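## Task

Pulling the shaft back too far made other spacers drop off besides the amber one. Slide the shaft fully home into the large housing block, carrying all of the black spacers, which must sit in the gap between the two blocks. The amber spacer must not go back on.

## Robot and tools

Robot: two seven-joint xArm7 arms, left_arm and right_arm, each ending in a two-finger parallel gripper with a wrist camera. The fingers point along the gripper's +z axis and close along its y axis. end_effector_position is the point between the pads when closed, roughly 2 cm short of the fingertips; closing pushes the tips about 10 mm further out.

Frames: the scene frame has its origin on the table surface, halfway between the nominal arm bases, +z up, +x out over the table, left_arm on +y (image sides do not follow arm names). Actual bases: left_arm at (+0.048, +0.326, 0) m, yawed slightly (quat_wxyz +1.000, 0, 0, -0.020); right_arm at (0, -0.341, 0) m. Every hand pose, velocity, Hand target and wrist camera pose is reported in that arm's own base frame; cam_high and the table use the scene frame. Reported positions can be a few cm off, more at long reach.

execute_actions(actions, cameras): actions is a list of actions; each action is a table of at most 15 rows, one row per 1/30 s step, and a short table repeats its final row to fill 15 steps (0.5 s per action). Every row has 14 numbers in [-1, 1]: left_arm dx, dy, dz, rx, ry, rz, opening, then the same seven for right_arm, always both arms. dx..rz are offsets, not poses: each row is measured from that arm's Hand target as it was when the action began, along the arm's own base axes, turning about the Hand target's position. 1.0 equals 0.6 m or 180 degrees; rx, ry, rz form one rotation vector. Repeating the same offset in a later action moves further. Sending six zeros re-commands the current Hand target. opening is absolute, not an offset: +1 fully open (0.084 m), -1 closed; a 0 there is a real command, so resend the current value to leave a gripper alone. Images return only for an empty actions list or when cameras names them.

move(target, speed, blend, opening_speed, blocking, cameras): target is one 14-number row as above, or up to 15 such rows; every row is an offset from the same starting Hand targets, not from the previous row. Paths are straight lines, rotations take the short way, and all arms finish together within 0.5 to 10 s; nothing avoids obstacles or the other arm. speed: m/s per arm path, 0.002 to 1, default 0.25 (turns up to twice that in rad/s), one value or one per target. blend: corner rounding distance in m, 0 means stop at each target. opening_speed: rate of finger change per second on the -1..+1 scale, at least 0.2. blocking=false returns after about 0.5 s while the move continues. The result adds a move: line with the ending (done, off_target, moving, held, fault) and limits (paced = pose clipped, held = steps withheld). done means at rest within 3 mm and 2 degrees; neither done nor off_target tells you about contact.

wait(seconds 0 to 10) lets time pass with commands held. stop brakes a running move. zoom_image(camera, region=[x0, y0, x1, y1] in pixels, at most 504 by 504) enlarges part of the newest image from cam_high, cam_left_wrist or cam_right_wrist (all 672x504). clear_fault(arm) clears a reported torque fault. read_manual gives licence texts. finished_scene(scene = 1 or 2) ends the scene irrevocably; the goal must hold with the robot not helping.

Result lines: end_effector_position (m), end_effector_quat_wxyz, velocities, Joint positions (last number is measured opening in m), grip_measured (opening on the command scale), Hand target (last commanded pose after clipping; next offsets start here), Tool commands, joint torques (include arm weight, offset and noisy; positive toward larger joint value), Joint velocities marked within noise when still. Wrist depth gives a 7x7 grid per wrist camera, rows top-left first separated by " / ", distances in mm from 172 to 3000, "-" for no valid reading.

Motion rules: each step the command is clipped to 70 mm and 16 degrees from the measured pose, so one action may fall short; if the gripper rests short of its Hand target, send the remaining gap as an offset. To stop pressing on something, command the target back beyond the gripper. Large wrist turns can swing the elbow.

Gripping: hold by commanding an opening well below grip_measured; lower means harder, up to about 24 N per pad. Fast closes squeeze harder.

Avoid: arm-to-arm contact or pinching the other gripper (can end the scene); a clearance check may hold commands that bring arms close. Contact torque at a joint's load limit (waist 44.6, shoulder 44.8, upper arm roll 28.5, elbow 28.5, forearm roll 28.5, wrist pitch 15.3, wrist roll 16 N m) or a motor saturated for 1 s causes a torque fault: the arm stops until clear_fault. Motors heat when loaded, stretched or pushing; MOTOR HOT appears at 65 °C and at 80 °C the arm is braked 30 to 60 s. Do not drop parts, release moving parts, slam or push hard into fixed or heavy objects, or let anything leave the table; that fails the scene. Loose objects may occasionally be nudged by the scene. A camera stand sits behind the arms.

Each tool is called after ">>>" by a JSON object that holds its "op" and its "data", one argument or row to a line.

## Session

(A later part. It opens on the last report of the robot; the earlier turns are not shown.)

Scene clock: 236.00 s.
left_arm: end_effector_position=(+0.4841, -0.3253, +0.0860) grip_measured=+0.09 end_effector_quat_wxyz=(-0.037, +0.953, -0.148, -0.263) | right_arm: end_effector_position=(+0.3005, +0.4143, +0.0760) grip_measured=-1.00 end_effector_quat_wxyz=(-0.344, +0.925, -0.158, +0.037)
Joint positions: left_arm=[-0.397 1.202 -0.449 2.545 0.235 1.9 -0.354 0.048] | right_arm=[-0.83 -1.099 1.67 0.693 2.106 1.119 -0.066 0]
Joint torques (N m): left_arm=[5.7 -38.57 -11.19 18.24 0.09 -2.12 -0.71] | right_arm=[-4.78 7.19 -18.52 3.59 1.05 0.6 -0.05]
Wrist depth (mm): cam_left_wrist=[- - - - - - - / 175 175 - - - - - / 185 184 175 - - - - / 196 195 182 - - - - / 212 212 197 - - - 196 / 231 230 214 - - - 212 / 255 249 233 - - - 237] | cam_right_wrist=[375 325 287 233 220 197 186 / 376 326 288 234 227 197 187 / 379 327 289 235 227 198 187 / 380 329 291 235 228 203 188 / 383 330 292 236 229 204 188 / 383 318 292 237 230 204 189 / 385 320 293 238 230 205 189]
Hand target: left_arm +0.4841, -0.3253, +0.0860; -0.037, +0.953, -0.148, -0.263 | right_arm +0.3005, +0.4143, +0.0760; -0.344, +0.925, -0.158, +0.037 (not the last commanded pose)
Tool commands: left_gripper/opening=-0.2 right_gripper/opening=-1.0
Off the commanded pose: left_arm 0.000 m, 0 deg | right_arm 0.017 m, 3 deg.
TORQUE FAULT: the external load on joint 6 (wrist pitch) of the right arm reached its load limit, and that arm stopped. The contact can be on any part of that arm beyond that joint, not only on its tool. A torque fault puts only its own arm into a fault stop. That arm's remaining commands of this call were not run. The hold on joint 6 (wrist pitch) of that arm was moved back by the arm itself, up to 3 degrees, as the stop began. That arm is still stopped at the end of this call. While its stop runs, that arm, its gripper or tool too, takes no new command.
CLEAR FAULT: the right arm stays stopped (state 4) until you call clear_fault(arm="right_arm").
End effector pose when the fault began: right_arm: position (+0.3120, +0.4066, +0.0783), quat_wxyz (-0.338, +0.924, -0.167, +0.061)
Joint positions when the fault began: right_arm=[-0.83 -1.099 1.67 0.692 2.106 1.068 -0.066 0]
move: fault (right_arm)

>>> {"op": "clear_fault", "data": {
  "arm": "right_arm"
}}

>>> {"op": "move", "data": {
  "target": [-0.0055,0.002,0,0,0,0,0.0,0,0,0,0,0,0,-1],
  "speed": 0.02
}}

>>> {"op": "move", "data": {
  "target": [-0.002,0.0007,0,0,0,0,0.0,0,0,0,0,0,0,-1],
  "speed": 0.02,
  "cameras": ["cam_left_wrist"]
}}

Scene clock: 236.30 s.
left_arm: end_effector_position=(+0.4841, -0.3253, +0.0860) grip_measured=+0.09 end_effector_quat_wxyz=(-0.037, +0.953, -0.148, -0.263) | right_arm: end_effector_position=(+0.3005, +0.4143, +0.0760) grip_measured=-1.00 end_effector_quat_wxyz=(-0.344, +0.925, -0.158, +0.037)
Joint positions: left_arm=[-0.397 1.202 -0.449 2.545 0.235 1.9 -0.354 0.048] | right_arm=[-0.83 -1.099 1.67 0.693 2.106 1.119 -0.066 0]
Joint torques (N m): left_arm=[5.27 -38.95 -11.06 18.11 0.14 -2.2 -0.66] | right_arm=[-4.81 7.36 -18.7 3.81 1.15 0.56 0.08]
Wrist depth (mm): cam_left_wrist=[- - - - - - - / 175 175 - - - - - / 185 184 175 - - - - / 196 195 182 - - - - / 212 211 196 - - - 196 / 232 231 214 - - - 212 / 255 249 232 - - - 237] | cam_right_wrist=[374 324 287 234 220 196 186 / 377 325 288 234 226 197 187 / 379 328 289 235 228 203 187 / 380 329 292 235 228 203 188 / 381 330 292 236 229 204 188 / 382 318 292 237 230 204 189 / 386 320 294 238 230 205 189]
Hand target: left_arm +0.4841, -0.3253, +0.0860; -0.037, +0.953, -0.148, -0.263 | right_arm +0.3005, +0.4143, +0.0760; -0.344, +0.925, -0.158, +0.037 (not the last commanded pose)
Tool commands: left_gripper/opening=-0.2 right_gripper/opening=-1.0
Off the commanded pose: left_arm 0.000 m, 0 deg | right_arm 0.017 m, 3 deg.
TORQUE FAULT, CONTINUED: the right arm's stop, for the torque fault of joint 6 (wrist pitch) that an earlier result reported, is over. The call counts as one of the actions that you can send in this scene. The hold on joint 6 (wrist pitch) of that arm was moved back by the arm itself, up to 3 degrees, as the stop began. That arm's target is now where it stood when the stop ended, not its last command. That arm's gripper keeps its grip as last carried out, and that arm accepts commands again: back off and push less far.
CLEAR FAULT: your call cleared the right arm's torque fault. If a joint's load stays at its limit, that arm stops again at once.

Scene clock: 237.23 s.
left_arm: end_effector_position=(+0.4808, -0.3241, +0.0860) grip_measured=+0.09 end_effector_quat_wxyz=(-0.037, +0.953, -0.148, -0.263) | right_arm: end_effector_position=(+0.3005, +0.4143, +0.0760) grip_measured=-1.00 end_effector_quat_wxyz=(-0.344, +0.925, -0.158, +0.037)
Joint positions: left_arm=[-0.375 1.159 -0.457 2.458 0.231 1.861 -0.363 0.048] | right_arm=[-0.83 -1.099 1.67 0.693 2.106 1.119 -0.066 0]
Joint torques (N m): left_arm=[5.73 -37.91 -12.03 18.16 -1.85 -2.22 -0.82] | right_arm=[0.16 7.87 -16.61 5.18 1.14 -1.22 0.13]
Wrist depth (mm): cam_left_wrist=[- - - - - - - / 175 175 - - - - - / 185 184 175 - - - - / 196 195 182 - - - - / 212 211 193 - - - 196 / 231 230 214 - - - 212 / 255 248 232 - - - 237] | cam_right_wrist=[373 325 287 233 220 196 186 / 375 325 289 234 227 197 187 / 378 328 289 235 227 203 187 / 380 329 291 235 228 203 188 / 382 330 292 236 229 204 188 / 382 319 292 237 230 204 189 / 385 320 294 238 231 205 189]
Hand target: left_arm +0.4808, -0.3241, +0.0860; -0.037, +0.953, -0.148, -0.263 | right_arm +0.3005, +0.4143, +0.0760; -0.344, +0.925, -0.158, +0.037
Off the commanded pose: left_arm 0.000 m, 0 deg | right_arm 0.000 m, 0 deg.
move: done

Scene clock: 238.03 s.
left_arm: end_effector_position=(+0.4796, -0.3237, +0.0860) grip_measured=+0.09 end_effector_quat_wxyz=(-0.037, +0.953, -0.148, -0.263) | right_arm: end_effector_position=(+0.3005, +0.4143, +0.0760) grip_measured=-1.00 end_effector_quat_wxyz=(-0.344, +0.925, -0.158, +0.037)
Joint positions: left_arm=[-0.368 1.146 -0.459 2.432 0.23 1.85 -0.366 0.048] | right_arm=[-0.83 -1.099 1.67 0.693 2.106 1.119 -0.066 0]
Joint torques (N m): left_arm=[5.55 -38.41 -11.99 17.96 -2.07 -2.19 -0.65] | right_arm=[-0.14 7.6 -16.73 5.33 1.02 -1.27 -0.06]
Wrist depth (mm): cam_left_wrist=[- - - - - - - / 175 175 - - - - - / 185 184 175 - - - - / 196 195 182 - - - - / 212 211 193 - - - 196 / 232 231 214 - - - 212 / 255 248 233 - - - 237] | cam_right_wrist=[376 325 287 233 220 196 186 / 375 326 288 234 227 197 187 / 378 328 290 235 227 203 187 / 380 328 290 235 229 203 188 / 381 331 291 236 229 204 189 / 383 318 293 237 230 204 188 / 385 320 294 237 230 205 189]
Hand target: left_arm +0.4796, -0.3237, +0.0860; -0.037, +0.953, -0.148, -0.263 | right_arm +0.3005, +0.4143, +0.0760; -0.344, +0.925, -0.158, +0.037
Off the commanded pose: left_arm 0.000 m, 0 deg | right_arm 0.000 m, 0 deg.
move: done
camera_calibration:
cam_left_wrist: T_world_to_cam=[[-0.302899, -0.952854, -0.017944, -0.127022], [-0.827685, 0.253683, 0.500582, 0.50956], [-0.472429, 0.166478, -0.865503, 0.491306], [0, 0, 0, 1]] pos_world=[0.615388, -0.332091, 0.167871]
Images, in order (width x height): cam_left_wrist 672x504.

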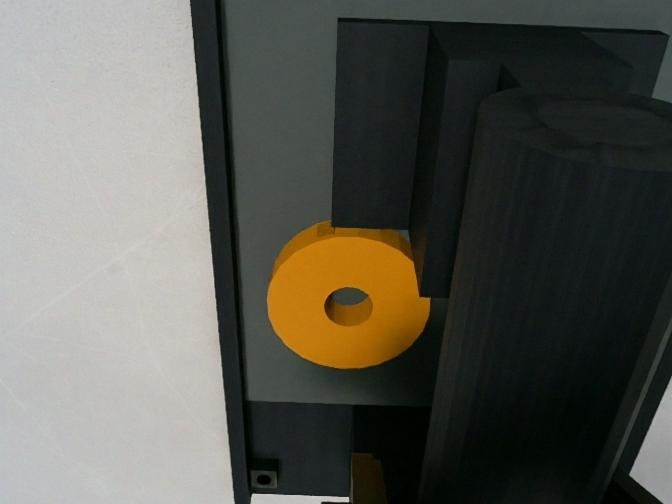

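>>> {"op": "move", "data": {
  "target": [0.0003,0.0008,0,0,0,0,0.07,0.008,-0.0095,0.0042,-0.0057,-0.0124,-0.0124,-1],
  "speed": 0.03
}}

>>> {"op": "move", "data": {
  "target": [0,0,0,0,0,0,0.07,0.0085,-0.0032,0.0,0,0,0,-1],
  "speed": 0.01
}}

>>> {"op": "move", "data": {
  "target": [0,0,0,0,0,0,0.07,0.0022,-0.0008,0.0,0,0,0,-1],
  "speed": 0.01
}}

>>> {"op": "move", "data": {
  "target": [0,0,0,0,0,0,0.07,0.0022,-0.0008,0.0,0,0,0,-1],
  "speed": 0.01
}}

Scene clock: 239.60 s.
left_arm: end_effector_position=(+0.4798, -0.3232, +0.0860) grip_measured=+0.09 end_effector_quat_wxyz=(-0.037, +0.953, -0.148, -0.263) | right_arm: end_effector_position=(+0.3053, +0.4086, +0.0786) grip_measured=-1.00 end_effector_quat_wxyz=(-0.338, +0.924, -0.169, +0.063)
Joint positions: left_arm=[-0.367 1.146 -0.459 2.43 0.23 1.849 -0.366 0.048] | right_arm=[-0.797 -1.12 1.663 0.68 2.117 1.065 -0.042 0]
Joint torques (N m): left_arm=[5.92 -38.47 -10.99 17.89 1.11 -2.13 1.14] | right_arm=[5.5 2.9 -18.72 2.18 3.42 -3.1 1.44]
Wrist depth (mm): cam_left_wrist=[- - - - - - - / 175 175 - - - - - / 185 184 175 - - - - / 196 196 182 - - - - / 212 211 198 - - - 197 / 231 231 214 - - - 211 / 255 248 232 - - - 237] | cam_right_wrist=[393 327 290 - 228 204 190 / 392 326 289 243 236 210 194 / 389 324 288 243 236 210 194 / 388 323 287 242 235 209 193 / 387 323 286 242 234 209 193 / 385 322 296 241 234 208 193 / 384 320 295 241 233 207 192]
Hand target: left_arm +0.4798, -0.3232, +0.0860; -0.037, +0.953, -0.148, -0.263 | right_arm +0.3053, +0.4086, +0.0786; -0.338, +0.924, -0.169, +0.063
Off the commanded pose: left_arm 0.000 m, 0 deg | right_arm 0.000 m, 0 deg.
move: done

Scene clock: 240.43 s.
left_arm: end_effector_position=(+0.4798, -0.3232, +0.0860) grip_measured=+0.09 end_effector_quat_wxyz=(-0.037, +0.953, -0.148, -0.263) | right_arm: end_effector_position=(+0.3101, +0.4070, +0.0785) grip_measured=-1.00 end_effector_quat_wxyz=(-0.338, +0.924, -0.169, +0.063)
Joint positions: left_arm=[-0.367 1.146 -0.459 2.43 0.23 1.849 -0.366 0.048] | right_arm=[-0.816 -1.121 1.664 0.686 2.115 1.075 -0.051 0]
Joint torques (N m): left_arm=[5.56 -38.08 -10.46 18.13 1.33 -2.19 1.16] | right_arm=[-18.32 -0.76 -20.93 2.03 -1.23 -6.32 -1.34]
Wrist depth (mm): cam_left_wrist=[- - - - - - - / 175 175 - - - - - / 185 184 175 - - - - / 196 196 182 - - - - / 212 212 198 - - - 197 / 232 231 214 - - - 211 / 256 249 233 - - - 237] | cam_right_wrist=[393 325 290 - 228 204 190 / 391 325 289 243 236 210 194 / 390 324 287 242 235 209 193 / 388 323 287 241 234 209 193 / 386 322 286 242 235 209 193 / 386 321 297 241 234 208 192 / 383 320 296 240 233 207 192]
Hand target: left_arm +0.4798, -0.3232, +0.0860; -0.037, +0.953, -0.148, -0.263 | right_arm +0.3104, +0.4067, +0.0786; -0.338, +0.924, -0.169, +0.063
Off the commanded pose: left_arm 0.000 m, 0 deg | right_arm 0.000 m, 0 deg.
move: done

Scene clock: 241.13 s.
left_arm: end_effector_position=(+0.4798, -0.3232, +0.0860) grip_measured=+0.09 end_effector_quat_wxyz=(-0.037, +0.953, -0.148, -0.263) | right_arm: end_effector_position=(+0.3113, +0.4065, +0.0785) grip_measured=-1.00 end_effector_quat_wxyz=(-0.338, +0.924, -0.169, +0.063)
Joint positions: left_arm=[-0.367 1.146 -0.459 2.43 0.23 1.849 -0.366 0.048] | right_arm=[-0.821 -1.122 1.664 0.688 2.114 1.079 -0.052 0]
Joint torques (N m): left_arm=[6.03 -38.17 -10.17 18.23 1.46 -2.25 0.94] | right_arm=[-31.95 -3.44 -28.03 -3.13 -0.61 -13.18 -1.26]
Wrist depth (mm): cam_left_wrist=[- - - - - - - / 175 175 - - - - - / 185 184 175 - - - - / 196 195 182 - - - - / 212 211 198 - - - 197 / 231 231 214 - - - 211 / 255 249 232 - - - 237] | cam_right_wrist=[391 325 288 - 227 203 189 / 389 323 288 242 236 209 193 / 388 323 287 242 234 209 193 / 387 322 286 242 234 208 193 / 385 322 296 241 233 208 192 / 384 321 296 241 233 208 192 / 383 320 295 240 232 207 192]
Hand target: left_arm +0.4798, -0.3232, +0.0860; -0.037, +0.953, -0.148, -0.263 | right_arm +0.3117, +0.4062, +0.0786; -0.338, +0.924, -0.169, +0.063
Off the commanded pose: left_arm 0.000 m, 0 deg | right_arm 0.000 m, 0 deg.
move: done

Scene clock: 241.93 s.
left_arm: end_effector_position=(+0.4798, -0.3232, +0.0860) grip_measured=+0.09 end_effector_quat_wxyz=(-0.037, +0.953, -0.148, -0.263) | right_arm: end_effector_position=(+0.3119, +0.4066, +0.0784) grip_measured=-1.00 end_effector_quat_wxyz=(-0.338, +0.924, -0.168, +0.062)
Joint positions: left_arm=[-0.367 1.146 -0.459 2.43 0.23 1.849 -0.366 0.048] | right_arm=[-0.824 -1.126 1.663 0.689 2.115 1.087 -0.053 0]
Joint torques (N m): left_arm=[5.68 -38.27 -10.15 18.06 1.36 -2.12 0.86] | right_arm=[-35.93 -5.02 -30.83 -5.86 4.41 -15.7 1.07]
Wrist depth (mm): cam_left_wrist=[- - - - - - - / 175 175 - - - - - / 185 184 175 - - - - / 196 195 182 - - - - / 212 211 198 - - - 197 / 231 231 214 - - - 211 / 255 248 232 - - - 237] | cam_right_wrist=[390 323 288 - 226 203 188 / 387 323 287 241 234 208 193 / 386 322 287 241 234 208 193 / 386 322 286 241 233 208 192 / 387 321 296 240 233 208 192 / 385 320 295 240 233 207 192 / 383 319 295 239 232 207 191]
Hand target: left_arm +0.4798, -0.3232, +0.0860; -0.037, +0.953, -0.148, -0.263 | right_arm +0.3130, +0.4058, +0.0786; -0.338, +0.924, -0.169, +0.063
Off the commanded pose: left_arm 0.000 m, 0 deg | right_arm 0.001 m, 0 deg.
move: done

>>> {"op": "move", "data": {
  "target": [0,0,-0.0012,0,0,0,0.0,-0.003,0.0015,0.0,0,0,0,-1],
  "speed": 0.02
}}

>>> {"op": "move", "data": {
  "target": [0.0004,0.0011,0,0,0,0,0.0,0,0,0.0,0,0,0,-1],
  "speed": 0.02
}}

>>> {"op": "move", "data": {
  "target": [0,0,0.0012,0,0,0,0.0,0,0,0.0,0,0,0,-1],
  "speed": 0.02
}}

>>> {"op": "move", "data": {
  "target": [0,0,0.0012,0,0,0,0.0,0,0,0.0,0,0,0,-1],
  "speed": 0.02
}}

>>> {"op": "move", "data": {
  "target": [-0.0004,-0.0011,0,0,0,0,0.0,0,0,0.0,0,0,0,-1],
  "speed": 0.02
}}

>>> {"op": "move", "data": {
  "target": [-0.0004,-0.0011,0,0,0,0,0.0,0,0,0.0,0,0,0,-1],
  "speed": 0.02
}}

>>> {"op": "move", "data": {
  "target": [0,0,-0.0012,0,0,0,0.0,0,0,0.0,0,0,0,-1],
  "speed": 0.02
}}

>>> {"op": "move", "data": {
  "target": [0,0,-0.0012,0,0,0,0.0,0,0,0.0,0,0,0,-1],
  "speed": 0.02
}}

Scene clock: 243.13 s.
left_arm: end_effector_position=(+0.4798, -0.3232, +0.0853) grip_measured=+0.09 end_effector_quat_wxyz=(-0.037, +0.953, -0.148, -0.263) | right_arm: end_effector_position=(+0.3113, +0.4066, +0.0786) grip_measured=-1.00 end_effector_quat_wxyz=(-0.337, +0.924, -0.169, +0.064)
Joint positions: left_arm=[-0.366 1.146 -0.459 2.428 0.23 1.847 -0.366 0.048] | right_arm=[-0.819 -1.13 1.662 0.687 2.117 1.083 -0.048 0]
Joint torques (N m): left_arm=[5.43 -29.72 -7.74 17.09 0.81 -1.62 1.07] | right_arm=[6.32 10.29 -15.04 1.91 3.38 -3.01 1.43]
Wrist depth (mm): cam_left_wrist=[- - - - - - - / 175 174 - - - - - / 184 184 - - - - - / 195 195 181 - - - - / 212 211 198 - - - 197 / 231 230 213 - - - 211 / 254 248 231 - - - 236] | cam_right_wrist=[393 327 290 - 221 204 189 / 391 326 289 - 236 210 194 / 389 324 288 243 235 209 194 / 389 324 288 243 235 209 194 / 387 323 287 242 235 209 193 / 386 322 285 241 234 208 193 / 385 320 296 241 233 208 192]
Hand target: left_arm +0.4798, -0.3232, +0.0853; -0.037, +0.953, -0.148, -0.263 | right_arm +0.3112, +0.4067, +0.0786; -0.338, +0.924, -0.169, +0.063
Off the commanded pose: left_arm 0.000 m, 0 deg | right_arm 0.000 m, 0 deg.
move: done

Scene clock: 243.83 s.
left_arm: end_effector_position=(+0.4800, -0.3226, +0.0852) grip_measured=+0.09 end_effector_quat_wxyz=(-0.037, +0.953, -0.148, -0.263) | right_arm: end_effector_position=(+0.3112, +0.4067, +0.0786) grip_measured=-1.00 end_effector_quat_wxyz=(-0.338, +0.924, -0.169, +0.063)
Joint positions: left_arm=[-0.365 1.145 -0.459 2.426 0.23 1.847 -0.365 0.048] | right_arm=[-0.818 -1.13 1.662 0.687 2.117 1.083 -0.047 0]
Joint torques (N m): left_arm=[6.11 -38.48 -7.21 17.55 1.88 -1.67 1.03] | right_arm=[5.75 12.82 -14.93 2.13 2.78 -0.39 1.34]
Wrist depth (mm): cam_left_wrist=[- - - - - - - / 175 174 - - - - - / 184 183 - - - - - / 195 195 184 - - - - / 211 210 196 - - - 197 / 231 225 215 - - - 214 / 248 247 231 - - - 236] | cam_right_wrist=[393 327 290 - 222 204 189 / 391 326 289 - 236 210 194 / 389 324 289 242 235 209 194 / 389 323 287 243 234 209 193 / 387 323 286 242 235 209 193 / 386 322 285 241 233 208 193 / 384 320 285 240 233 208 192]
Hand target: left_arm +0.4800, -0.3225, +0.0853; -0.037, +0.953, -0.148, -0.263 | right_arm +0.3112, +0.4067, +0.0786; -0.338, +0.924, -0.169, +0.063
Off the commanded pose: left_arm 0.000 m, 0 deg | right_arm 0.000 m, 0 deg.
move: done

Scene clock: 244.53 s.
left_arm: end_effector_position=(+0.4801, -0.3224, +0.0860) grip_measured=+0.09 end_effector_quat_wxyz=(-0.037, +0.953, -0.148, -0.263) | right_arm: end_effector_position=(+0.3112, +0.4067, +0.0786) grip_measured=-1.00 end_effector_quat_wxyz=(-0.338, +0.924, -0.169, +0.063)
Joint positions: left_arm=[-0.365 1.144 -0.459 2.427 0.23 1.848 -0.365 0.048] | right_arm=[-0.818 -1.13 1.662 0.687 2.117 1.083 -0.047 0]
Joint torques (N m): left_arm=[-5.24 -38.15 -10.71 24.98 -0.79 1.73 0.75] | right_arm=[4.44 13.04 -15.07 3.07 0.91 0.22 0.53]
Wrist depth (mm): cam_left_wrist=[- - - - - - - / 175 175 - - - - - / 185 184 175 - - - - / 196 195 185 - - - - / 212 211 197 - - - 198 / 232 231 215 - - - 211 / 255 248 232 - - - 237] | cam_right_wrist=[394 326 290 - 222 204 189 / 392 326 290 - 236 210 194 / 391 325 288 243 235 210 194 / 389 324 287 242 235 209 193 / 388 323 287 242 234 209 193 / 385 322 286 241 234 208 192 / 384 320 285 240 233 207 192]
Hand target: left_arm +0.4800, -0.3225, +0.0860; -0.037, +0.953, -0.148, -0.263 | right_arm +0.3112, +0.4067, +0.0786; -0.338, +0.924, -0.169, +0.063
Off the commanded pose: left_arm 0.000 m, 0 deg | right_arm 0.000 m, 0 deg.
move: done

Scene clock: 245.23 s.
left_arm: end_effector_position=(+0.4800, -0.3225, +0.0867) grip_measured=+0.09 end_effector_quat_wxyz=(-0.037, +0.953, -0.148, -0.263) | right_arm: end_effector_position=(+0.3112, +0.4067, +0.0786) grip_measured=-1.00 end_effector_quat_wxyz=(-0.338, +0.924, -0.169, +0.063)
Joint positions: left_arm=[-0.365 1.144 -0.459 2.429 0.23 1.85 -0.365 0.048] | right_arm=[-0.818 -1.13 1.662 0.687 2.117 1.083 -0.047 0]
Joint torques (N m): left_arm=[-5.83 -38.32 -11.2 25.11 -1.78 1.41 0.12] | right_arm=[3.53 11.79 -15.49 4.04 -0.85 0.48 -0.17]
Wrist depth (mm): cam_left_wrist=[- - - - - - - / 176 175 - - - - - / 185 185 176 - - - - / 197 196 186 - - - - / 213 212 198 - - - 199 / 233 232 217 - - - 212 / 256 249 233 - - - 238] | cam_right_wrist=[393 328 290 - 223 204 189 / 390 326 288 - 236 210 194 / 391 323 288 243 235 210 194 / 387 323 287 242 235 209 193 / 387 322 286 242 234 209 193 / 386 321 286 242 234 208 192 / 384 320 284 241 233 208 192]
Hand target: left_arm +0.4800, -0.3225, +0.0867; -0.037, +0.953, -0.148, -0.263 | right_arm +0.3112, +0.4067, +0.0786; -0.338, +0.924, -0.169, +0.063
Off the commanded pose: left_arm 0.000 m, 0 deg | right_arm 0.000 m, 0 deg.
move: done

Scene clock: 245.93 s.
left_arm: end_effector_position=(+0.4798, -0.3232, +0.0867) grip_measured=+0.09 end_effector_quat_wxyz=(-0.037, +0.953, -0.148, -0.263) | right_arm: end_effector_position=(+0.3112, +0.4067, +0.0786) grip_measured=-1.00 end_effector_quat_wxyz=(-0.338, +0.924, -0.169, +0.063)
Joint positions: left_arm=[-0.367 1.145 -0.459 2.431 0.23 1.851 -0.366 0.048] | right_arm=[-0.818 -1.13 1.662 0.687 2.117 1.083 -0.048 0]
Joint torques (N m): left_arm=[-6.56 -30.03 -9.04 24.71 -1.86 1.22 -0.77] | right_arm=[2.91 10.4 -15.85 4.64 -0.82 0.54 -0.66]
Wrist depth (mm): cam_left_wrist=[- - - - - - - / 176 175 - - - - - / 186 185 176 - - - - / 197 197 186 - - - - / 214 212 198 - - - 197 / 232 231 217 - - - 212 / 256 250 233 - - - 238] | cam_right_wrist=[393 327 291 - 222 204 189 / 391 326 289 - 236 210 194 / 389 325 289 243 235 209 194 / 388 324 287 242 234 209 193 / 387 323 286 241 234 209 193 / 386 321 285 241 234 208 193 / 383 320 296 241 234 208 192]
Hand target: left_arm +0.4798, -0.3232, +0.0867; -0.037, +0.953, -0.148, -0.263 | right_arm +0.3112, +0.4067, +0.0786; -0.338, +0.924, -0.169, +0.063
Off the commanded pose: left_arm 0.000 m, 0 deg | right_arm 0.000 m, 0 deg.
move: done

Scene clock: 246.63 s.
left_arm: end_effector_position=(+0.4796, -0.3239, +0.0867) grip_measured=+0.09 end_effector_quat_wxyz=(-0.037, +0.953, -0.148, -0.263) | right_arm: end_effector_position=(+0.3112, +0.4067, +0.0786) grip_measured=-1.00 end_effector_quat_wxyz=(-0.338, +0.924, -0.169, +0.063)
Joint positions: left_arm=[-0.369 1.146 -0.459 2.434 0.23 1.852 -0.366 0.048] | right_arm=[-0.818 -1.13 1.662 0.687 2.117 1.083 -0.048 0]
Joint torques (N m): left_arm=[-6.4 -30.46 -9.68 24.97 -2.29 1.25 -0.77] | right_arm=[1.55 10.17 -16.13 5.5 -0.99 0.41 -0.72]
Wrist depth (mm): cam_left_wrist=[- - - - - - - / 176 176 - - - - - / 186 185 176 - - - - / 196 196 183 - - - 187 / 213 212 197 - - - 196 / 233 232 215 - - - 212 / 256 249 233 - - - 244] | cam_right_wrist=[392 327 290 - 222 204 188 / 391 326 289 - 236 210 194 / 389 324 288 243 235 210 194 / 388 323 287 242 235 209 193 / 387 322 287 242 234 209 193 / 386 322 286 241 234 209 193 / 384 320 296 240 233 208 192]
Hand target: left_arm +0.4796, -0.3239, +0.0867; -0.037, +0.953, -0.148, -0.263 | right_arm +0.3112, +0.4067, +0.0786; -0.338, +0.924, -0.169, +0.063
Off the commanded pose: left_arm 0.000 m, 0 deg | right_arm 0.000 m, 0 deg.
move: done

Scene clock: 247.33 s.
left_arm: end_effector_position=(+0.4795, -0.3240, +0.0860) grip_measured=+0.09 end_effector_quat_wxyz=(-0.037, +0.953, -0.148, -0.263) | right_arm: end_effector_position=(+0.3112, +0.4067, +0.0786) grip_measured=-1.00 end_effector_quat_wxyz=(-0.338, +0.924, -0.169, +0.063)
Joint positions: left_arm=[-0.368 1.147 -0.459 2.432 0.23 1.85 -0.366 0.048] | right_arm=[-0.818 -1.13 1.662 0.687 2.117 1.083 -0.048 0]
Joint torques (N m): left_arm=[5.69 -30.16 -4.45 17.97 0.71 -2.11 -0.31] | right_arm=[0.45 9.42 -16.4 6.29 -1.08 0.16 -0.67]
Wrist depth (mm): cam_left_wrist=[- - - - - - - / 175 175 - - - - - / 185 185 175 - - - - / 196 195 182 - - - - / 212 212 193 - - - 195 / 232 231 214 - - - 211 / 255 248 232 - - - 237] | cam_right_wrist=[392 326 291 - 222 204 189 / 391 326 289 - 236 210 194 / 390 325 288 243 235 210 194 / 389 323 287 242 235 209 193 / 387 322 286 242 234 209 193 / 385 321 285 241 233 208 192 / 384 321 295 240 233 208 192]
Hand target: left_arm +0.4796, -0.3239, +0.0860; -0.037, +0.953, -0.148, -0.263 | right_arm +0.3112, +0.4067, +0.0786; -0.338, +0.924, -0.169, +0.063
Off the commanded pose: left_arm 0.000 m, 0 deg | right_arm 0.000 m, 0 deg.
move: done

Scene clock: 248.03 s.
left_arm: end_effector_position=(+0.4796, -0.3239, +0.0853) grip_measured=+0.09 end_effector_quat_wxyz=(-0.037, +0.953, -0.148, -0.263) | right_arm: end_effector_position=(+0.3112, +0.4067, +0.0786) grip_measured=-1.00 end_effector_quat_wxyz=(-0.338, +0.924, -0.169, +0.063)
Joint positions: left_arm=[-0.368 1.147 -0.459 2.431 0.23 1.848 -0.366 0.048] | right_arm=[-0.818 -1.13 1.662 0.687 2.117 1.083 -0.048 0]
Joint torques (N m): left_arm=[6.29 -30.09 -1.76 17.85 1.48 -2.16 0.13] | right_arm=[-0.49 9.08 -16.55 6.94 -1.05 -0.01 -0.74]
Wrist depth (mm): cam_left_wrist=[- - - - - - - / 175 174 - - - - - / 185 183 - - - - - / 195 194 181 - - - - / 212 211 196 - - - 195 / 231 230 213 - - - 210 / 249 247 232 - - - 236] | cam_right_wrist=[393 326 290 - 223 204 189 / 390 326 289 - 236 210 194 / 389 324 288 243 235 210 194 / 388 324 287 242 235 209 194 / 387 322 286 241 234 209 193 / 385 322 286 241 233 208 193 / 384 320 296 240 233 208 192]
Hand target: left_arm +0.4796, -0.3239, +0.0853; -0.037, +0.953, -0.148, -0.263 | right_arm +0.3112, +0.4067, +0.0786; -0.338, +0.924, -0.169, +0.063
Off the commanded pose: left_arm 0.000 m, 0 deg | right_arm 0.000 m, 0 deg.
move: done

>>> {"op": "move", "data": {
  "target": [
    [0,0,0,0,0,0,0.0,-0.05,0.0,0,0,0,0,-1],
    [0,0,0,0,0,0,0,-0.03,-0.20,0.12,0,0,0,-1]
  ],
  "speed": 0.25,
  "cameras": ["cam_right_wrist"]
}}

Scene clock: 250.03 s.
left_arm: end_effector_position=(+0.4796, -0.3239, +0.0853) grip_measured=+0.09 end_effector_quat_wxyz=(-0.037, +0.953, -0.148, -0.263) | right_arm: end_effector_position=(+0.2932, +0.2867, +0.1506) grip_measured=-1.00 end_effector_quat_wxyz=(-0.338, +0.924, -0.169, +0.063)
Joint positions: left_arm=[-0.368 1.147 -0.459 2.431 0.23 1.848 -0.366 0.048] | right_arm=[-0.605 -1.062 1.198 0.38 1.788 1.226 -0.13 0]
Joint torques (N m): left_arm=[5.49 -31.48 -4.21 17.48 1.69 -2.06 1.02] | right_arm=[5.57 -1.48 -14.16 5.92 -0.9 0.68 1.5]
Wrist depth (mm): cam_left_wrist=[- - - - - - - / 175 174 - - - - - / 184 184 - - - - - / 195 195 181 - - - - / 211 211 196 - - - 195 / 230 230 213 - - - 210 / 248 248 231 - - - 236] | cam_right_wrist=[543 471 254 247 292 276 262 / 541 451 266 250 291 276 262 / 538 449 414 339 308 282 261 / 537 448 412 345 315 281 261 / 535 446 412 344 314 281 260 / 531 444 409 342 313 280 260 / 530 442 393 343 313 280 259]
Hand target: left_arm +0.4796, -0.3239, +0.0853; -0.037, +0.953, -0.148, -0.263 | right_arm +0.2932, +0.2867, +0.1506; -0.338, +0.924, -0.169, +0.063
Off the commanded pose: left_arm 0.000 m, 0 deg | right_arm 0.000 m, 0 deg.
move: done
camera_calibration:
cam_right_wrist: T_world_to_cam=[[-0.258997, -0.729045, -0.633573, 0.407163], [-0.939296, 0.342942, -0.0106461, 0.245524], [0.22504, 0.592355, -0.77361, 0.013569], [0, 0, 0, 1]] pos_world=[0.33302, 0.204602, 0.271078]
Images, in order (width x height): cam_right_wrist 672x504.

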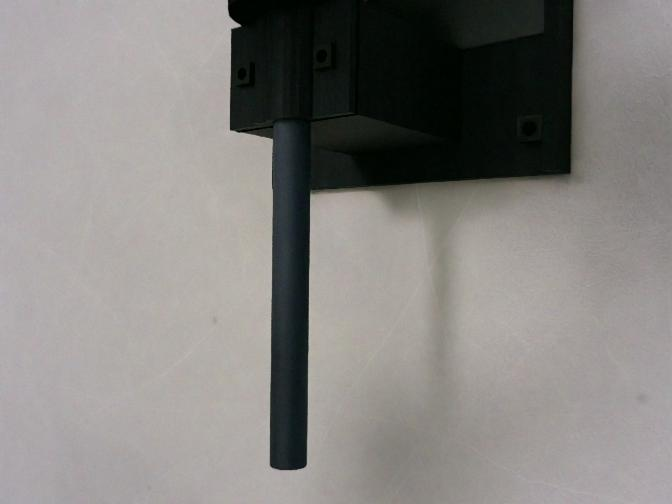

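>>> {"op": "move", "data": {
  "target": [0,0,0,0,0,0,0.0,0.18,-0.07,0.0,0,0,0,-1],
  "speed": 0.25,
  "cameras": ["cam_right_wrist"]
}}

>>> {"op": "zoom_image", "data": {
  "camera": "cam_right_wrist",
  "region": [160, 100, 460, 400]
}}

Scene clock: 251.37 s.
left_arm: end_effector_position=(+0.4796, -0.3239, +0.0853) grip_measured=+0.09 end_effector_quat_wxyz=(-0.037, +0.953, -0.148, -0.263) | right_arm: end_effector_position=(+0.4012, +0.2447, +0.1506) grip_measured=-1.00 end_effector_quat_wxyz=(-0.338, +0.924, -0.169, +0.063)
Joint positions: left_arm=[-0.368 1.147 -0.459 2.431 0.23 1.848 -0.366 0.048] | right_arm=[-1.136 -0.817 1.371 0.649 1.684 1.238 -0.353 0]
Joint torques (N m): left_arm=[5.35 -32.4 -5.26 17.97 1.37 -1.89 0.94] | right_arm=[-5.87 9.11 -11.13 13.43 -1.2 1.01 -1.49]
Wrist depth (mm): cam_left_wrist=[- - - - - - - / 175 174 - - - - - / 184 184 - - - - - / 195 194 181 - - - - / 212 211 196 - - - 195 / 231 230 213 - - - 210 / 248 247 232 - - - 236] | cam_right_wrist=[- - 243 271 291 282 262 / 182 - 177 271 291 275 262 / 213 192 198 229 306 274 262 / 538 261 262 236 306 273 261 / 536 465 238 245 297 280 260 / 532 448 250 244 290 269 260 / 533 444 408 343 313 281 259]
Hand target: left_arm +0.4796, -0.3239, +0.0853; -0.037, +0.953, -0.148, -0.263 | right_arm +0.4012, +0.2447, +0.1506; -0.338, +0.924, -0.169, +0.063
Off the commanded pose: left_arm 0.000 m, 0 deg | right_arm 0.000 m, 0 deg.
move: done
camera_calibration:
cam_right_wrist: T_world_to_cam=[[-0.258973, -0.729085, -0.633536, 0.404428], [-0.939277, 0.342991, -0.0107691, 0.361423], [0.225149, 0.592277, -0.773639, 0.0141755], [0, 0, 0, 1]] pos_world=[0.44102, 0.162502, 0.271078]
Images, in order (width x height): cam_right_wrist 672x504.

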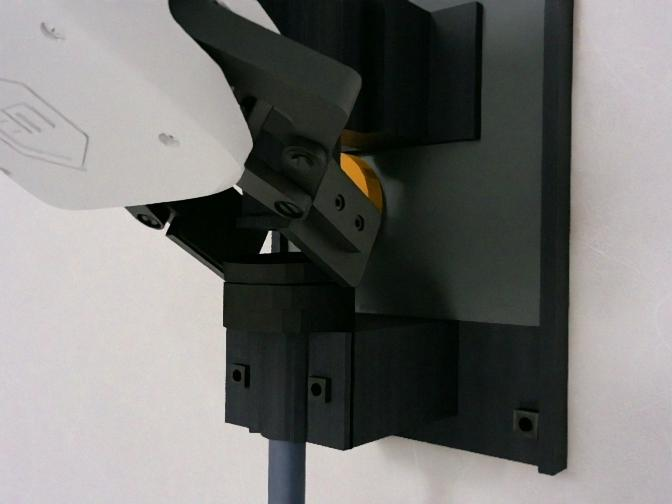

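Scaled by 1.680 from the camera's 672x504 image, which has a finer 960x720 frame.

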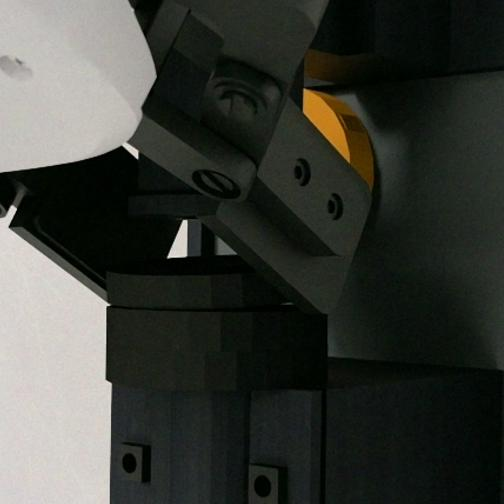

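>>> {"op": "zoom_image", "data": {
  "camera": "cam_right_wrist",
  "region": [210, 190, 350, 300]
}}

Scaled by 3.600 from the camera's 672x504 image, which has a finer 960x720 frame.

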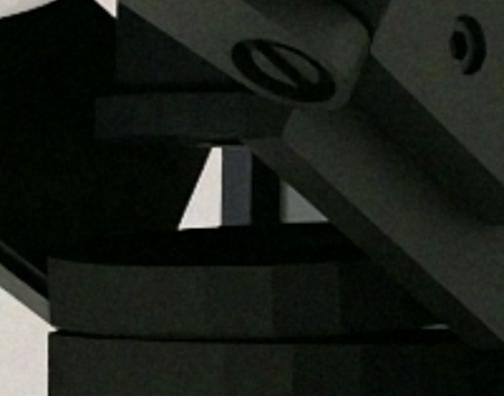

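>>> {"op": "move", "data": {
  "target": [
    [0,0,0,0,0,0,0.0,-0.21,0.03,0,0,0,0,-1],
    [0.0,0,0,0,0,0,0,-0.175,0.28,-0.12,0,0,0,-1]
  ],
  "speed": 0.2,
  "blend": 0.02
}}

>>> {"op": "move", "data": {
  "target": [0.0002,0.0004,-0.0006,0,0,0,0.0,0.0185,-0.007,0,0,0,0,-1],
  "speed": 0.03
}}

>>> {"op": "move", "data": {
  "target": [0.0,0,0,0,0,0,0.0,0.003,-0.0011,0,0,0,0,-1],
  "speed": 0.01
}}

Scene clock: 254.23 s.
left_arm: end_effector_position=(+0.4796, -0.3239, +0.0853) grip_measured=+0.09 end_effector_quat_wxyz=(-0.037, +0.953, -0.148, -0.263) | right_arm: end_effector_position=(+0.2962, +0.4127, +0.0786) grip_measured=-1.00 end_effector_quat_wxyz=(-0.338, +0.924, -0.169, +0.063)
Joint positions: left_arm=[-0.368 1.147 -0.459 2.431 0.23 1.848 -0.366 0.048] | right_arm=[-0.763 -1.12 1.663 0.672 2.122 1.048 -0.024 0]
Joint torques (N m): left_arm=[5.03 -34.11 -7.02 17.97 0.29 -1.56 0.97] | right_arm=[-6.23 2.78 -15.01 7.96 3.42 -3.47 1.55]
Wrist depth (mm): cam_left_wrist=[- - - - - - - / 175 174 - - - - - / 184 184 - - - - - / 195 194 181 - - - - / 212 211 196 - - - 195 / 231 229 213 - - - 210 / 248 247 231 - - - 236] | cam_right_wrist=[392 326 290 - 235 211 195 / 391 326 289 243 236 210 194 / 390 325 288 243 235 209 193 / 387 323 287 242 235 209 194 / 387 322 287 242 234 209 193 / 385 322 285 241 234 208 193 / 384 320 285 248 226 208 192]
Hand target: left_arm +0.4796, -0.3239, +0.0853; -0.037, +0.953, -0.148, -0.263 | right_arm +0.2962, +0.4127, +0.0786; -0.338, +0.924, -0.169, +0.063
Off the commanded pose: left_arm 0.000 m, 0 deg | right_arm 0.000 m, 0 deg.
move: done

Scene clock: 255.03 s.
left_arm: end_effector_position=(+0.4797, -0.3236, +0.0849) grip_measured=+0.09 end_effector_quat_wxyz=(-0.037, +0.953, -0.148, -0.263) | right_arm: end_effector_position=(+0.3073, +0.4085, +0.0786) grip_measured=-1.00 end_effector_quat_wxyz=(-0.338, +0.924, -0.169, +0.063)
Joint positions: left_arm=[-0.367 1.147 -0.459 2.429 0.23 1.847 -0.366 0.048] | right_arm=[-0.805 -1.121 1.664 0.684 2.117 1.069 -0.044 0]
Joint torques (N m): left_arm=[5.52 -34.96 -3.07 17.62 1.57 -1.92 1.04] | right_arm=[-5.63 2.67 -15.07 7.87 -1.54 0.46 -1.33]
Wrist depth (mm): cam_left_wrist=[- - - - - - - / 174 174 - - - - - / 184 184 - - - - - / 195 194 181 - - - - / 211 210 195 - - - 196 / 230 225 213 - - - 210 / 248 247 231 - - - 236] | cam_right_wrist=[393 327 289 - 228 204 190 / 392 326 289 243 236 210 194 / 390 325 288 243 236 209 194 / 389 324 288 242 235 209 194 / 387 323 287 242 234 209 193 / 385 321 285 241 234 208 193 / 384 321 285 241 233 208 192]
Hand target: left_arm +0.4797, -0.3236, +0.0849; -0.037, +0.953, -0.148, -0.263 | right_arm +0.3073, +0.4085, +0.0786; -0.338, +0.924, -0.169, +0.063
Off the commanded pose: left_arm 0.000 m, 0 deg | right_arm 0.000 m, 0 deg.
move: done

Scene clock: 255.73 s.
left_arm: end_effector_position=(+0.4797, -0.3236, +0.0849) grip_measured=+0.09 end_effector_quat_wxyz=(-0.037, +0.953, -0.148, -0.263) | right_arm: end_effector_position=(+0.3091, +0.4078, +0.0786) grip_measured=-1.00 end_effector_quat_wxyz=(-0.338, +0.924, -0.169, +0.063)
Joint positions: left_arm=[-0.367 1.147 -0.459 2.429 0.23 1.847 -0.366 0.048] | right_arm=[-0.812 -1.121 1.664 0.686 2.116 1.072 -0.047 0]
Joint torques (N m): left_arm=[5.73 -35.55 -2.88 17.67 1.71 -1.86 0.94] | right_arm=[-5.4 3.24 -14.92 8.01 -1.17 0.58 -1.42]
Wrist depth (mm): cam_left_wrist=[- - - - - - - / 174 174 - - - - - / 184 183 - - - - - / 195 194 181 - - - - / 211 210 196 - - - 196 / 230 225 213 - - - 209 / 248 247 231 - - - 236] | cam_right_wrist=[393 326 290 - 229 204 190 / 390 326 289 243 236 210 194 / 390 325 289 242 235 209 194 / 389 324 288 242 235 209 194 / 387 323 286 242 234 209 193 / 384 322 286 241 234 208 192 / 384 320 285 240 233 208 192]
Hand target: left_arm +0.4797, -0.3236, +0.0849; -0.037, +0.953, -0.148, -0.263 | right_arm +0.3091, +0.4078, +0.0786; -0.338, +0.924, -0.169, +0.063
Off the commanded pose: left_arm 0.000 m, 0 deg | right_arm 0.000 m, 0 deg.
move: done

Advance in 0.8 mm increments.

>>> {"op": "move", "data": {
  "target": [0.0,0,0,0,0,0,0.0,0.002,-0.0008,0,0,0,0,-1],
  "speed": 0.01
}}

>>> {"op": "move", "data": {
  "target": [0.0,0,0,0,0,0,0.0,0.0015,-0.0006,0,0,0,0,-1],
  "speed": 0.01
}}

>>> {"op": "move", "data": {
  "target": [0.0,0,0,0,0,0,0.0,0.0015,-0.0006,0,0,0,0,-1],
  "speed": 0.01
}}

Scene clock: 258.10 s.
left_arm: end_effector_position=(+0.4797, -0.3236, +0.0849) grip_measured=+0.09 end_effector_quat_wxyz=(-0.037, +0.953, -0.148, -0.263) | right_arm: end_effector_position=(+0.3103, +0.4073, +0.0786) grip_measured=-1.00 end_effector_quat_wxyz=(-0.338, +0.924, -0.169, +0.063)
Joint positions: left_arm=[-0.367 1.147 -0.459 2.429 0.23 1.847 -0.366 0.048] | right_arm=[-0.816 -1.121 1.664 0.687 2.115 1.074 -0.049 0]
Joint torques (N m): left_arm=[5.55 -35.88 -2.28 17.72 1.47 -1.96 0.57] | right_arm=[-6.06 2.98 -15.13 8.14 -1.37 0.56 -1.41]
Wrist depth (mm): cam_left_wrist=[- - - - - - - / 174 174 - - - - - / 184 183 - - - - - / 195 194 181 - - - - / 211 210 196 - - - 196 / 230 225 212 - - - 210 / 248 247 231 - - - 236] | cam_right_wrist=[393 327 290 - 226 204 189 / 392 326 289 243 236 210 194 / 390 324 288 243 235 210 194 / 389 324 287 242 235 209 194 / 387 321 287 241 234 209 193 / 386 322 286 241 234 208 193 / 383 320 284 240 233 208 192]
Hand target: left_arm +0.4797, -0.3236, +0.0849; -0.037, +0.953, -0.148, -0.263 | right_arm +0.3103, +0.4073, +0.0786; -0.338, +0.924, -0.169, +0.063
Off the commanded pose: left_arm 0.000 m, 0 deg | right_arm 0.000 m, 0 deg.
move: done

Scene clock: 258.80 s.
left_arm: end_effector_position=(+0.4797, -0.3236, +0.0849) grip_measured=+0.09 end_effector_quat_wxyz=(-0.037, +0.953, -0.148, -0.263) | right_arm: end_effector_position=(+0.3112, +0.4070, +0.0786) grip_measured=-1.00 end_effector_quat_wxyz=(-0.338, +0.924, -0.169, +0.063)
Joint positions: left_arm=[-0.367 1.147 -0.459 2.429 0.23 1.847 -0.366 0.048] | right_arm=[-0.82 -1.121 1.664 0.689 2.114 1.076 -0.051 0]
Joint torques (N m): left_arm=[5.5 -35.96 -2.21 17.72 1.78 -1.98 0.45] | right_arm=[-6.28 3.06 -14.76 7.91 -1.42 0.53 -1.43]
Wrist depth (mm): cam_left_wrist=[- - - - - - - / 175 174 - - - - - / 184 183 - - - - - / 195 194 181 - - - - / 211 210 195 - - - 196 / 230 225 213 - - - 210 / 248 247 231 - - - 235] | cam_right_wrist=[394 327 289 - 223 204 189 / 391 326 289 244 236 210 194 / 391 324 288 243 235 209 194 / 388 323 287 242 235 209 193 / 387 323 286 242 234 209 193 / 385 321 286 241 234 208 193 / 383 321 284 240 233 208 192]
Hand target: left_arm +0.4797, -0.3236, +0.0849; -0.037, +0.953, -0.148, -0.263 | right_arm +0.3112, +0.4070, +0.0786; -0.338, +0.924, -0.169, +0.063
Off the commanded pose: left_arm 0.000 m, 0 deg | right_arm 0.000 m, 0 deg.
move: done

Scene clock: 259.50 s.
left_arm: end_effector_position=(+0.4797, -0.3236, +0.0849) grip_measured=+0.09 end_effector_quat_wxyz=(-0.037, +0.953, -0.148, -0.263) | right_arm: end_effector_position=(+0.3121, +0.4066, +0.0786) grip_measured=-1.00 end_effector_quat_wxyz=(-0.338, +0.924, -0.169, +0.063)
Joint positions: left_arm=[-0.367 1.147 -0.459 2.429 0.23 1.847 -0.366 0.048] | right_arm=[-0.823 -1.121 1.665 0.69 2.114 1.078 -0.052 0]
Joint torques (N m): left_arm=[5.94 -35.66 -1.9 17.68 1.62 -2.16 0.55] | right_arm=[-5.75 2.85 -15.03 8.09 -1.45 0.52 -1.47]
Wrist depth (mm): cam_left_wrist=[- - - - - - - / 175 174 - - - - - / 184 183 - - - - - / 195 194 181 - - - - / 211 210 195 - - - 196 / 230 225 213 - - - 210 / 248 247 231 - - - 235] | cam_right_wrist=[392 328 290 - 222 204 189 / 391 325 289 - 236 210 194 / 389 325 289 243 236 209 194 / 388 324 287 242 235 209 193 / 389 323 287 241 234 209 193 / 386 321 286 241 234 208 193 / 384 320 285 241 234 208 192]
Hand target: left_arm +0.4797, -0.3236, +0.0849; -0.037, +0.953, -0.148, -0.263 | right_arm +0.3121, +0.4066, +0.0786; -0.338, +0.924, -0.169, +0.063
Off the commanded pose: left_arm 0.000 m, 0 deg | right_arm 0.000 m, 0 deg.
move: done

>>> {"op": "move", "data": {
  "target": [0.0,0,0,0,0,0,0.0,0.0018,-0.0007,0,0,0,0,-1],
  "speed": 0.01
}}

>>> {"op": "move", "data": {
  "target": [0.0,0,0,0,0,0,0.0,0.0018,-0.0007,0,0,0,0,-1],
  "speed": 0.01
}}

Scene clock: 260.37 s.
left_arm: end_effector_position=(+0.4797, -0.3236, +0.0849) grip_measured=+0.09 end_effector_quat_wxyz=(-0.037, +0.953, -0.148, -0.263) | right_arm: end_effector_position=(+0.3131, +0.4063, +0.0786) grip_measured=-1.00 end_effector_quat_wxyz=(-0.338, +0.924, -0.169, +0.063)
Joint positions: left_arm=[-0.367 1.147 -0.459 2.429 0.23 1.847 -0.366 0.048] | right_arm=[-0.827 -1.121 1.665 0.691 2.113 1.08 -0.054 0]
Joint torques (N m): left_arm=[5.83 -35.36 -1.66 17.36 1.54 -1.89 0.39] | right_arm=[-7.58 2.51 -15.97 6.9 -1.36 -0.62 -1.37]
Wrist depth (mm): cam_left_wrist=[- - - - - - - / 174 174 - - - - - / 184 183 - - - - - / 195 194 180 - - - - / 211 210 195 - - - 196 / 230 225 213 - - - 209 / 248 247 231 - - - 236] | cam_right_wrist=[393 326 290 - 222 204 188 / 390 326 289 - 236 210 194 / 389 325 288 243 235 210 194 / 387 324 286 242 235 210 193 / 386 322 287 242 234 209 193 / 385 321 286 241 234 209 193 / 383 320 286 240 233 208 192]
Hand target: left_arm +0.4797, -0.3236, +0.0849; -0.037, +0.953, -0.148, -0.263 | right_arm +0.3132, +0.4062, +0.0786; -0.338, +0.924, -0.169, +0.063
Off the commanded pose: left_arm 0.000 m, 0 deg | right_arm 0.000 m, 0 deg.
move: done

Scene clock: 261.07 s.
left_arm: end_effector_position=(+0.4797, -0.3236, +0.0849) grip_measured=+0.09 end_effector_quat_wxyz=(-0.037, +0.953, -0.148, -0.263) | right_arm: end_effector_position=(+0.3141, +0.4059, +0.0785) grip_measured=-1.00 end_effector_quat_wxyz=(-0.338, +0.924, -0.169, +0.063)
Joint positions: left_arm=[-0.367 1.147 -0.459 2.429 0.23 1.847 -0.366 0.048] | right_arm=[-0.831 -1.122 1.665 0.692 2.113 1.082 -0.056 0]
Joint torques (N m): left_arm=[5.98 -35.59 -1.84 17.77 1.48 -1.93 0.38] | right_arm=[-18.48 -0.47 -20.8 1.53 -1.41 -6.42 -1.36]
Wrist depth (mm): cam_left_wrist=[- - - - - - - / 175 174 - - - - - / 184 184 - - - - - / 195 194 181 - - - - / 211 210 195 - - - 196 / 230 225 213 - - - 210 / 248 247 231 - - - 236] | cam_right_wrist=[393 327 289 - 222 203 188 / 391 324 289 - 236 210 194 / 389 324 288 242 235 209 193 / 389 323 287 241 235 209 193 / 387 322 286 241 234 208 193 / 385 321 285 241 234 208 193 / 384 321 284 240 233 208 192]
Hand target: left_arm +0.4797, -0.3236, +0.0849; -0.037, +0.953, -0.148, -0.263 | right_arm +0.3143, +0.4058, +0.0786; -0.338, +0.924, -0.169, +0.063
Off the commanded pose: left_arm 0.000 m, 0 deg | right_arm 0.000 m, 0 deg.
move: done

>>> {"op": "move", "data": {
  "target": [0.0,0,0,0,0,0,0.0,0.0018,-0.0007,0,0,0,0,-1],
  "speed": 0.01
}}

>>> {"op": "move", "data": {
  "target": [0.0002,0.0007,-0.0006,0,0,0,0.0,0.0,0,0,0,0,0,-1],
  "speed": 0.01
}}

>>> {"op": "move", "data": {
  "target": [0.0002,0.0007,-0.0006,0,0,0,0.0,0.0,0,0,0,0,0,-1],
  "speed": 0.01
}}

Scene clock: 261.93 s.
left_arm: end_effector_position=(+0.4797, -0.3236, +0.0849) grip_measured=+0.09 end_effector_quat_wxyz=(-0.037, +0.953, -0.148, -0.263) | right_arm: end_effector_position=(+0.3151, +0.4055, +0.0785) grip_measured=-1.00 end_effector_quat_wxyz=(-0.338, +0.924, -0.169, +0.063)
Joint positions: left_arm=[-0.367 1.147 -0.459 2.429 0.23 1.847 -0.366 0.048] | right_arm=[-0.835 -1.123 1.665 0.693 2.113 1.085 -0.057 0]
Joint torques (N m): left_arm=[4.62 -35.76 -2.01 17.76 1.32 -1.39 0.09] | right_arm=[-30.8 -3.6 -26.11 -2.85 -0.85 -12.81 -1.34]
Wrist depth (mm): cam_left_wrist=[- - - - - - - / 174 174 - - - - - / 184 183 - - - - - / 195 194 181 - - - - / 211 210 195 - - - 196 / 230 225 212 - - - 210 / 248 247 231 - - - 236] | cam_right_wrist=[392 326 289 - 221 203 188 / 390 324 287 - 235 209 194 / 389 323 287 242 235 209 193 / 388 323 287 241 234 209 193 / 386 322 286 241 233 208 193 / 386 321 285 241 233 208 192 / 382 320 296 240 233 207 191]
Hand target: left_arm +0.4797, -0.3236, +0.0849; -0.037, +0.953, -0.148, -0.263 | right_arm +0.3154, +0.4053, +0.0786; -0.338, +0.924, -0.169, +0.063
Off the commanded pose: left_arm 0.000 m, 0 deg | right_arm 0.000 m, 0 deg.
move: done

Scene clock: 262.63 s.
left_arm: end_effector_position=(+0.4798, -0.3232, +0.0845) grip_measured=+0.09 end_effector_quat_wxyz=(-0.037, +0.953, -0.148, -0.263) | right_arm: end_effector_position=(+0.3152, +0.4055, +0.0785) grip_measured=-1.00 end_effector_quat_wxyz=(-0.338, +0.924, -0.169, +0.063)
Joint positions: left_arm=[-0.366 1.146 -0.459 2.427 0.23 1.846 -0.366 0.048] | right_arm=[-0.835 -1.124 1.664 0.693 2.113 1.086 -0.057 0]
Joint torques (N m): left_arm=[5.58 -37.48 -3.9 16.39 1.65 -1.35 1.21] | right_arm=[-30.36 -3.96 -27.7 -8.44 3.75 -13.07 1.03]
Wrist depth (mm): cam_left_wrist=[- - - - - - - / 174 174 - - - - - / 183 183 - - - - - / 195 194 180 - - - - / 211 210 198 - - - 196 / 229 224 212 - - - 209 / 247 247 231 - - - 235] | cam_right_wrist=[391 326 289 - 220 203 188 / 390 324 288 - 235 209 193 / 387 323 287 242 235 209 193 / 387 323 286 241 234 208 193 / 386 322 285 241 234 208 192 / 384 321 285 241 233 208 192 / 383 320 295 240 233 208 192]
Hand target: left_arm +0.4798, -0.3232, +0.0845; -0.037, +0.953, -0.148, -0.263 | right_arm +0.3154, +0.4053, +0.0786; -0.338, +0.924, -0.169, +0.063
Off the commanded pose: left_arm 0.000 m, 0 deg | right_arm 0.000 m, 0 deg.
move: done

Scene clock: 263.33 s.
left_arm: end_effector_position=(+0.4799, -0.3228, +0.0842) grip_measured=+0.09 end_effector_quat_wxyz=(-0.037, +0.953, -0.148, -0.263) | right_arm: end_effector_position=(+0.3152, +0.4055, +0.0785) grip_measured=-1.00 end_effector_quat_wxyz=(-0.338, +0.924, -0.169, +0.063)
Joint positions: left_arm=[-0.365 1.145 -0.459 2.424 0.231 1.844 -0.365 0.048] | right_arm=[-0.835 -1.125 1.664 0.693 2.113 1.087 -0.056 0]
Joint torques (N m): left_arm=[5.93 -36.97 -3.82 16.24 1.43 -0.95 0.99] | right_arm=[-28.41 -4.4 -27.61 -8.9 3.53 -13.48 1.52]
Wrist depth (mm): cam_left_wrist=[- - - - - - - / 174 173 - - - - - / 183 182 - - - - - / 194 193 180 - - - - / 210 209 197 - - - 196 / 229 223 212 - - - 213 / 247 246 230 - - - 234] | cam_right_wrist=[390 325 288 - 221 203 187 / 390 324 289 - 235 209 193 / 389 323 287 241 234 209 193 / 389 322 286 241 234 208 192 / 388 322 285 241 234 208 192 / 385 321 286 240 233 208 192 / 383 320 295 240 233 207 192]
Hand target: left_arm +0.4799, -0.3228, +0.0842; -0.037, +0.953, -0.148, -0.263 | right_arm +0.3154, +0.4053, +0.0786; -0.338, +0.924, -0.169, +0.063
Off the commanded pose: left_arm 0.000 m, 0 deg | right_arm 0.000 m, 0 deg.
move: done

>>> {"op": "move", "data": {
  "target": [-0.0003,-0.001,0.0008,0,0,0,0.12,0.0,0,0,0,0,0,-1],
  "speed": 0.01
}}

>>> {"op": "move", "data": {
  "target": [0,0,0,0,0,0,0.12,0.0012,-0.0004,0,0,0,0,-1],
  "speed": 0.01
}}

Scene clock: 264.23 s.
left_arm: end_effector_position=(+0.4798, -0.3234, +0.0847) grip_measured=+0.11 end_effector_quat_wxyz=(-0.037, +0.953, -0.148, -0.263) | right_arm: end_effector_position=(+0.3152, +0.4055, +0.0785) grip_measured=-1.00 end_effector_quat_wxyz=(-0.338, +0.924, -0.169, +0.063)
Joint positions: left_arm=[-0.366 1.146 -0.459 2.428 0.23 1.846 -0.366 0.049] | right_arm=[-0.835 -1.127 1.663 0.693 2.114 1.089 -0.055 0]
Joint torques (N m): left_arm=[-6.95 -30.73 -6.22 25.08 -2.24 1.4 -0.74] | right_arm=[-20.67 -3.44 -27.61 -9 3.86 -13.25 1.49]
Wrist depth (mm): cam_left_wrist=[- - - - - - - / 174 174 - - - - - / 183 183 - - - - - / 194 194 180 - - - - / 211 210 199 - - - 196 / 230 224 212 - - - 209 / 247 246 230 - - - 235] | cam_right_wrist=[392 325 289 - 220 203 188 / 389 324 288 - 235 209 194 / 389 323 288 242 235 209 193 / 389 323 286 241 234 209 193 / 387 322 285 241 234 208 193 / 385 321 285 240 233 208 192 / 383 320 296 240 232 207 192]
Hand target: left_arm +0.4797, -0.3234, +0.0847; -0.037, +0.953, -0.148, -0.263 | right_arm +0.3154, +0.4053, +0.0786; -0.338, +0.924, -0.169, +0.063
Off the commanded pose: left_arm 0.000 m, 0 deg | right_arm 0.000 m, 0 deg.
move: done

Scene clock: 264.93 s.
left_arm: end_effector_position=(+0.4797, -0.3234, +0.0847) grip_measured=+0.11 end_effector_quat_wxyz=(-0.037, +0.953, -0.148, -0.263) | right_arm: end_effector_position=(+0.3154, +0.4056, +0.0785) grip_measured=-1.00 end_effector_quat_wxyz=(-0.338, +0.924, -0.168, +0.063) end_effector_velocity=(+0.000, +0.000, +0.000) end_effector_angular_velocity=(+0.000, -0.001, +0.003)
Joint positions: left_arm=[-0.366 1.147 -0.459 2.428 0.23 1.846 -0.366 0.049] | right_arm=[-0.836 -1.13 1.663 0.693 2.114 1.093 -0.055 0]
Joint velocities: left_arm=[within noise] | right_arm=[0 -0.006 -0.001 0 0.002 0.006 0 0]
Joint torques (N m): left_arm=[-6.59 -30.37 -6.79 25 -2.05 1.24 -0.61] | right_arm=[-33.49 -4.28 -28.83 -3.4 3.55 -14.02 0.08]
Wrist depth (mm): cam_left_wrist=[- - - - - - - / 174 174 - - - - - / 183 183 - - - - - / 195 194 180 - - - - / 211 210 195 - - - 196 / 230 225 212 - - - 209 / 248 246 230 - - - 235] | cam_right_wrist=[389 325 288 - 220 202 187 / 389 325 287 - 234 209 193 / 388 323 286 242 234 208 193 / 387 321 286 241 234 208 193 / 386 320 286 241 234 207 192 / 384 321 285 240 233 208 192 / 383 319 295 240 233 207 192]
Hand target: left_arm +0.4797, -0.3234, +0.0847; -0.037, +0.953, -0.148, -0.263 | right_arm +0.3161, +0.4051, +0.0786; -0.338, +0.924, -0.169, +0.063
Off the commanded pose: left_arm 0.000 m, 0 deg | right_arm 0.001 m, 0 deg.
move: done

>>> {"op": "move", "data": {
  "target": [
    [0,0,0,0,0,0,0.12,-0.05,0.0,0,0,0,0,-1],
    [0,0,0,0,0,0,0.12,-0.035,-0.25,0.12,0,0,0,-1],
    [0,0,0,0,0,0,0.12,0.149,-0.32,0.12,0,0,0,-1]
  ],
  "speed": 0.25,
  "blend": 0.02,
  "cameras": ["cam_right_wrist"]
}}

>>> {"op": "zoom_image", "data": {
  "camera": "cam_right_wrist",
  "region": [210, 160, 400, 350]
}}

Scene clock: 267.20 s.
left_arm: end_effector_position=(+0.4797, -0.3234, +0.0847) grip_measured=+0.11 end_effector_quat_wxyz=(-0.037, +0.953, -0.148, -0.263) | right_arm: end_effector_position=(+0.4055, +0.2131, +0.1506) grip_measured=-1.00 end_effector_quat_wxyz=(-0.338, +0.924, -0.169, +0.063)
Joint positions: left_arm=[-0.366 1.147 -0.459 2.428 0.23 1.846 -0.366 0.049] | right_arm=[-1.197 -0.788 1.344 0.636 1.637 1.269 -0.416 0]
Joint torques (N m): left_arm=[-6.31 -30.72 -7.36 23.99 -1.98 0.67 -0.58] | right_arm=[-6.09 8.97 -10.47 13.51 -1.15 -0.51 -1.32]
Wrist depth (mm): cam_left_wrist=[- - - - - - - / 174 174 - - - - - / 184 183 - - - - - / 194 194 180 - - - - / 210 210 195 - - - 185 / 230 224 212 - - - 209 / 248 246 231 - - - 235] | cam_right_wrist=[172 189 263 328 307 283 262 / - 185 259 298 307 283 262 / 185 186 207 325 298 283 261 / 229 270 235 324 297 281 261 / 536 281 256 334 306 281 261 / 536 290 262 281 307 280 260 / 532 463 269 331 305 279 260]
Hand target: left_arm +0.4797, -0.3234, +0.0847; -0.037, +0.953, -0.148, -0.263 | right_arm +0.4055, +0.2131, +0.1506; -0.338, +0.924, -0.169, +0.063
Off the commanded pose: left_arm 0.000 m, 0 deg | right_arm 0.000 m, 0 deg.
move: done; blend cut to 0.015 m at target 1
camera_calibration:
cam_right_wrist: T_world_to_cam=[[-0.258976, -0.729067, -0.633556, 0.382553], [-0.939253, 0.343053, -0.0108356, 0.376171], [0.225243, 0.592263, -0.773621, 0.0318412], [0, 0, 0, 1]] pos_world=[0.44522, 0.131002, 0.271078]
Images, in order (width x height): cam_right_wrist 672x504.

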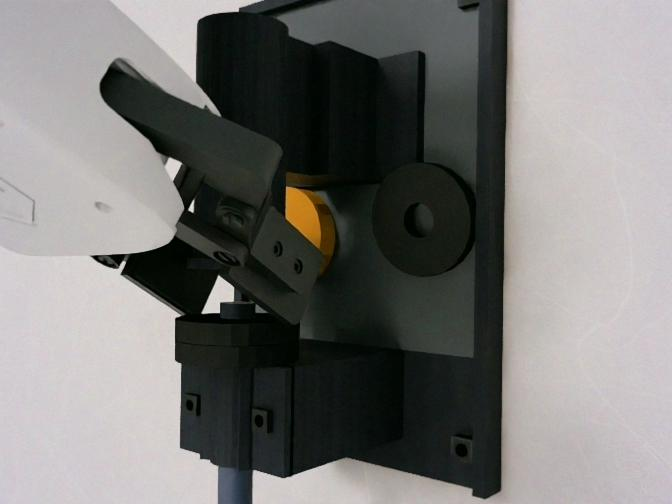

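Scaled by 2.653 from the camera's 672x504 image, which has a finer 960x720 frame.

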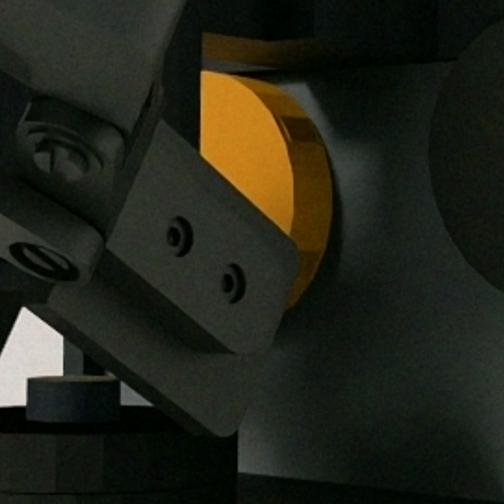

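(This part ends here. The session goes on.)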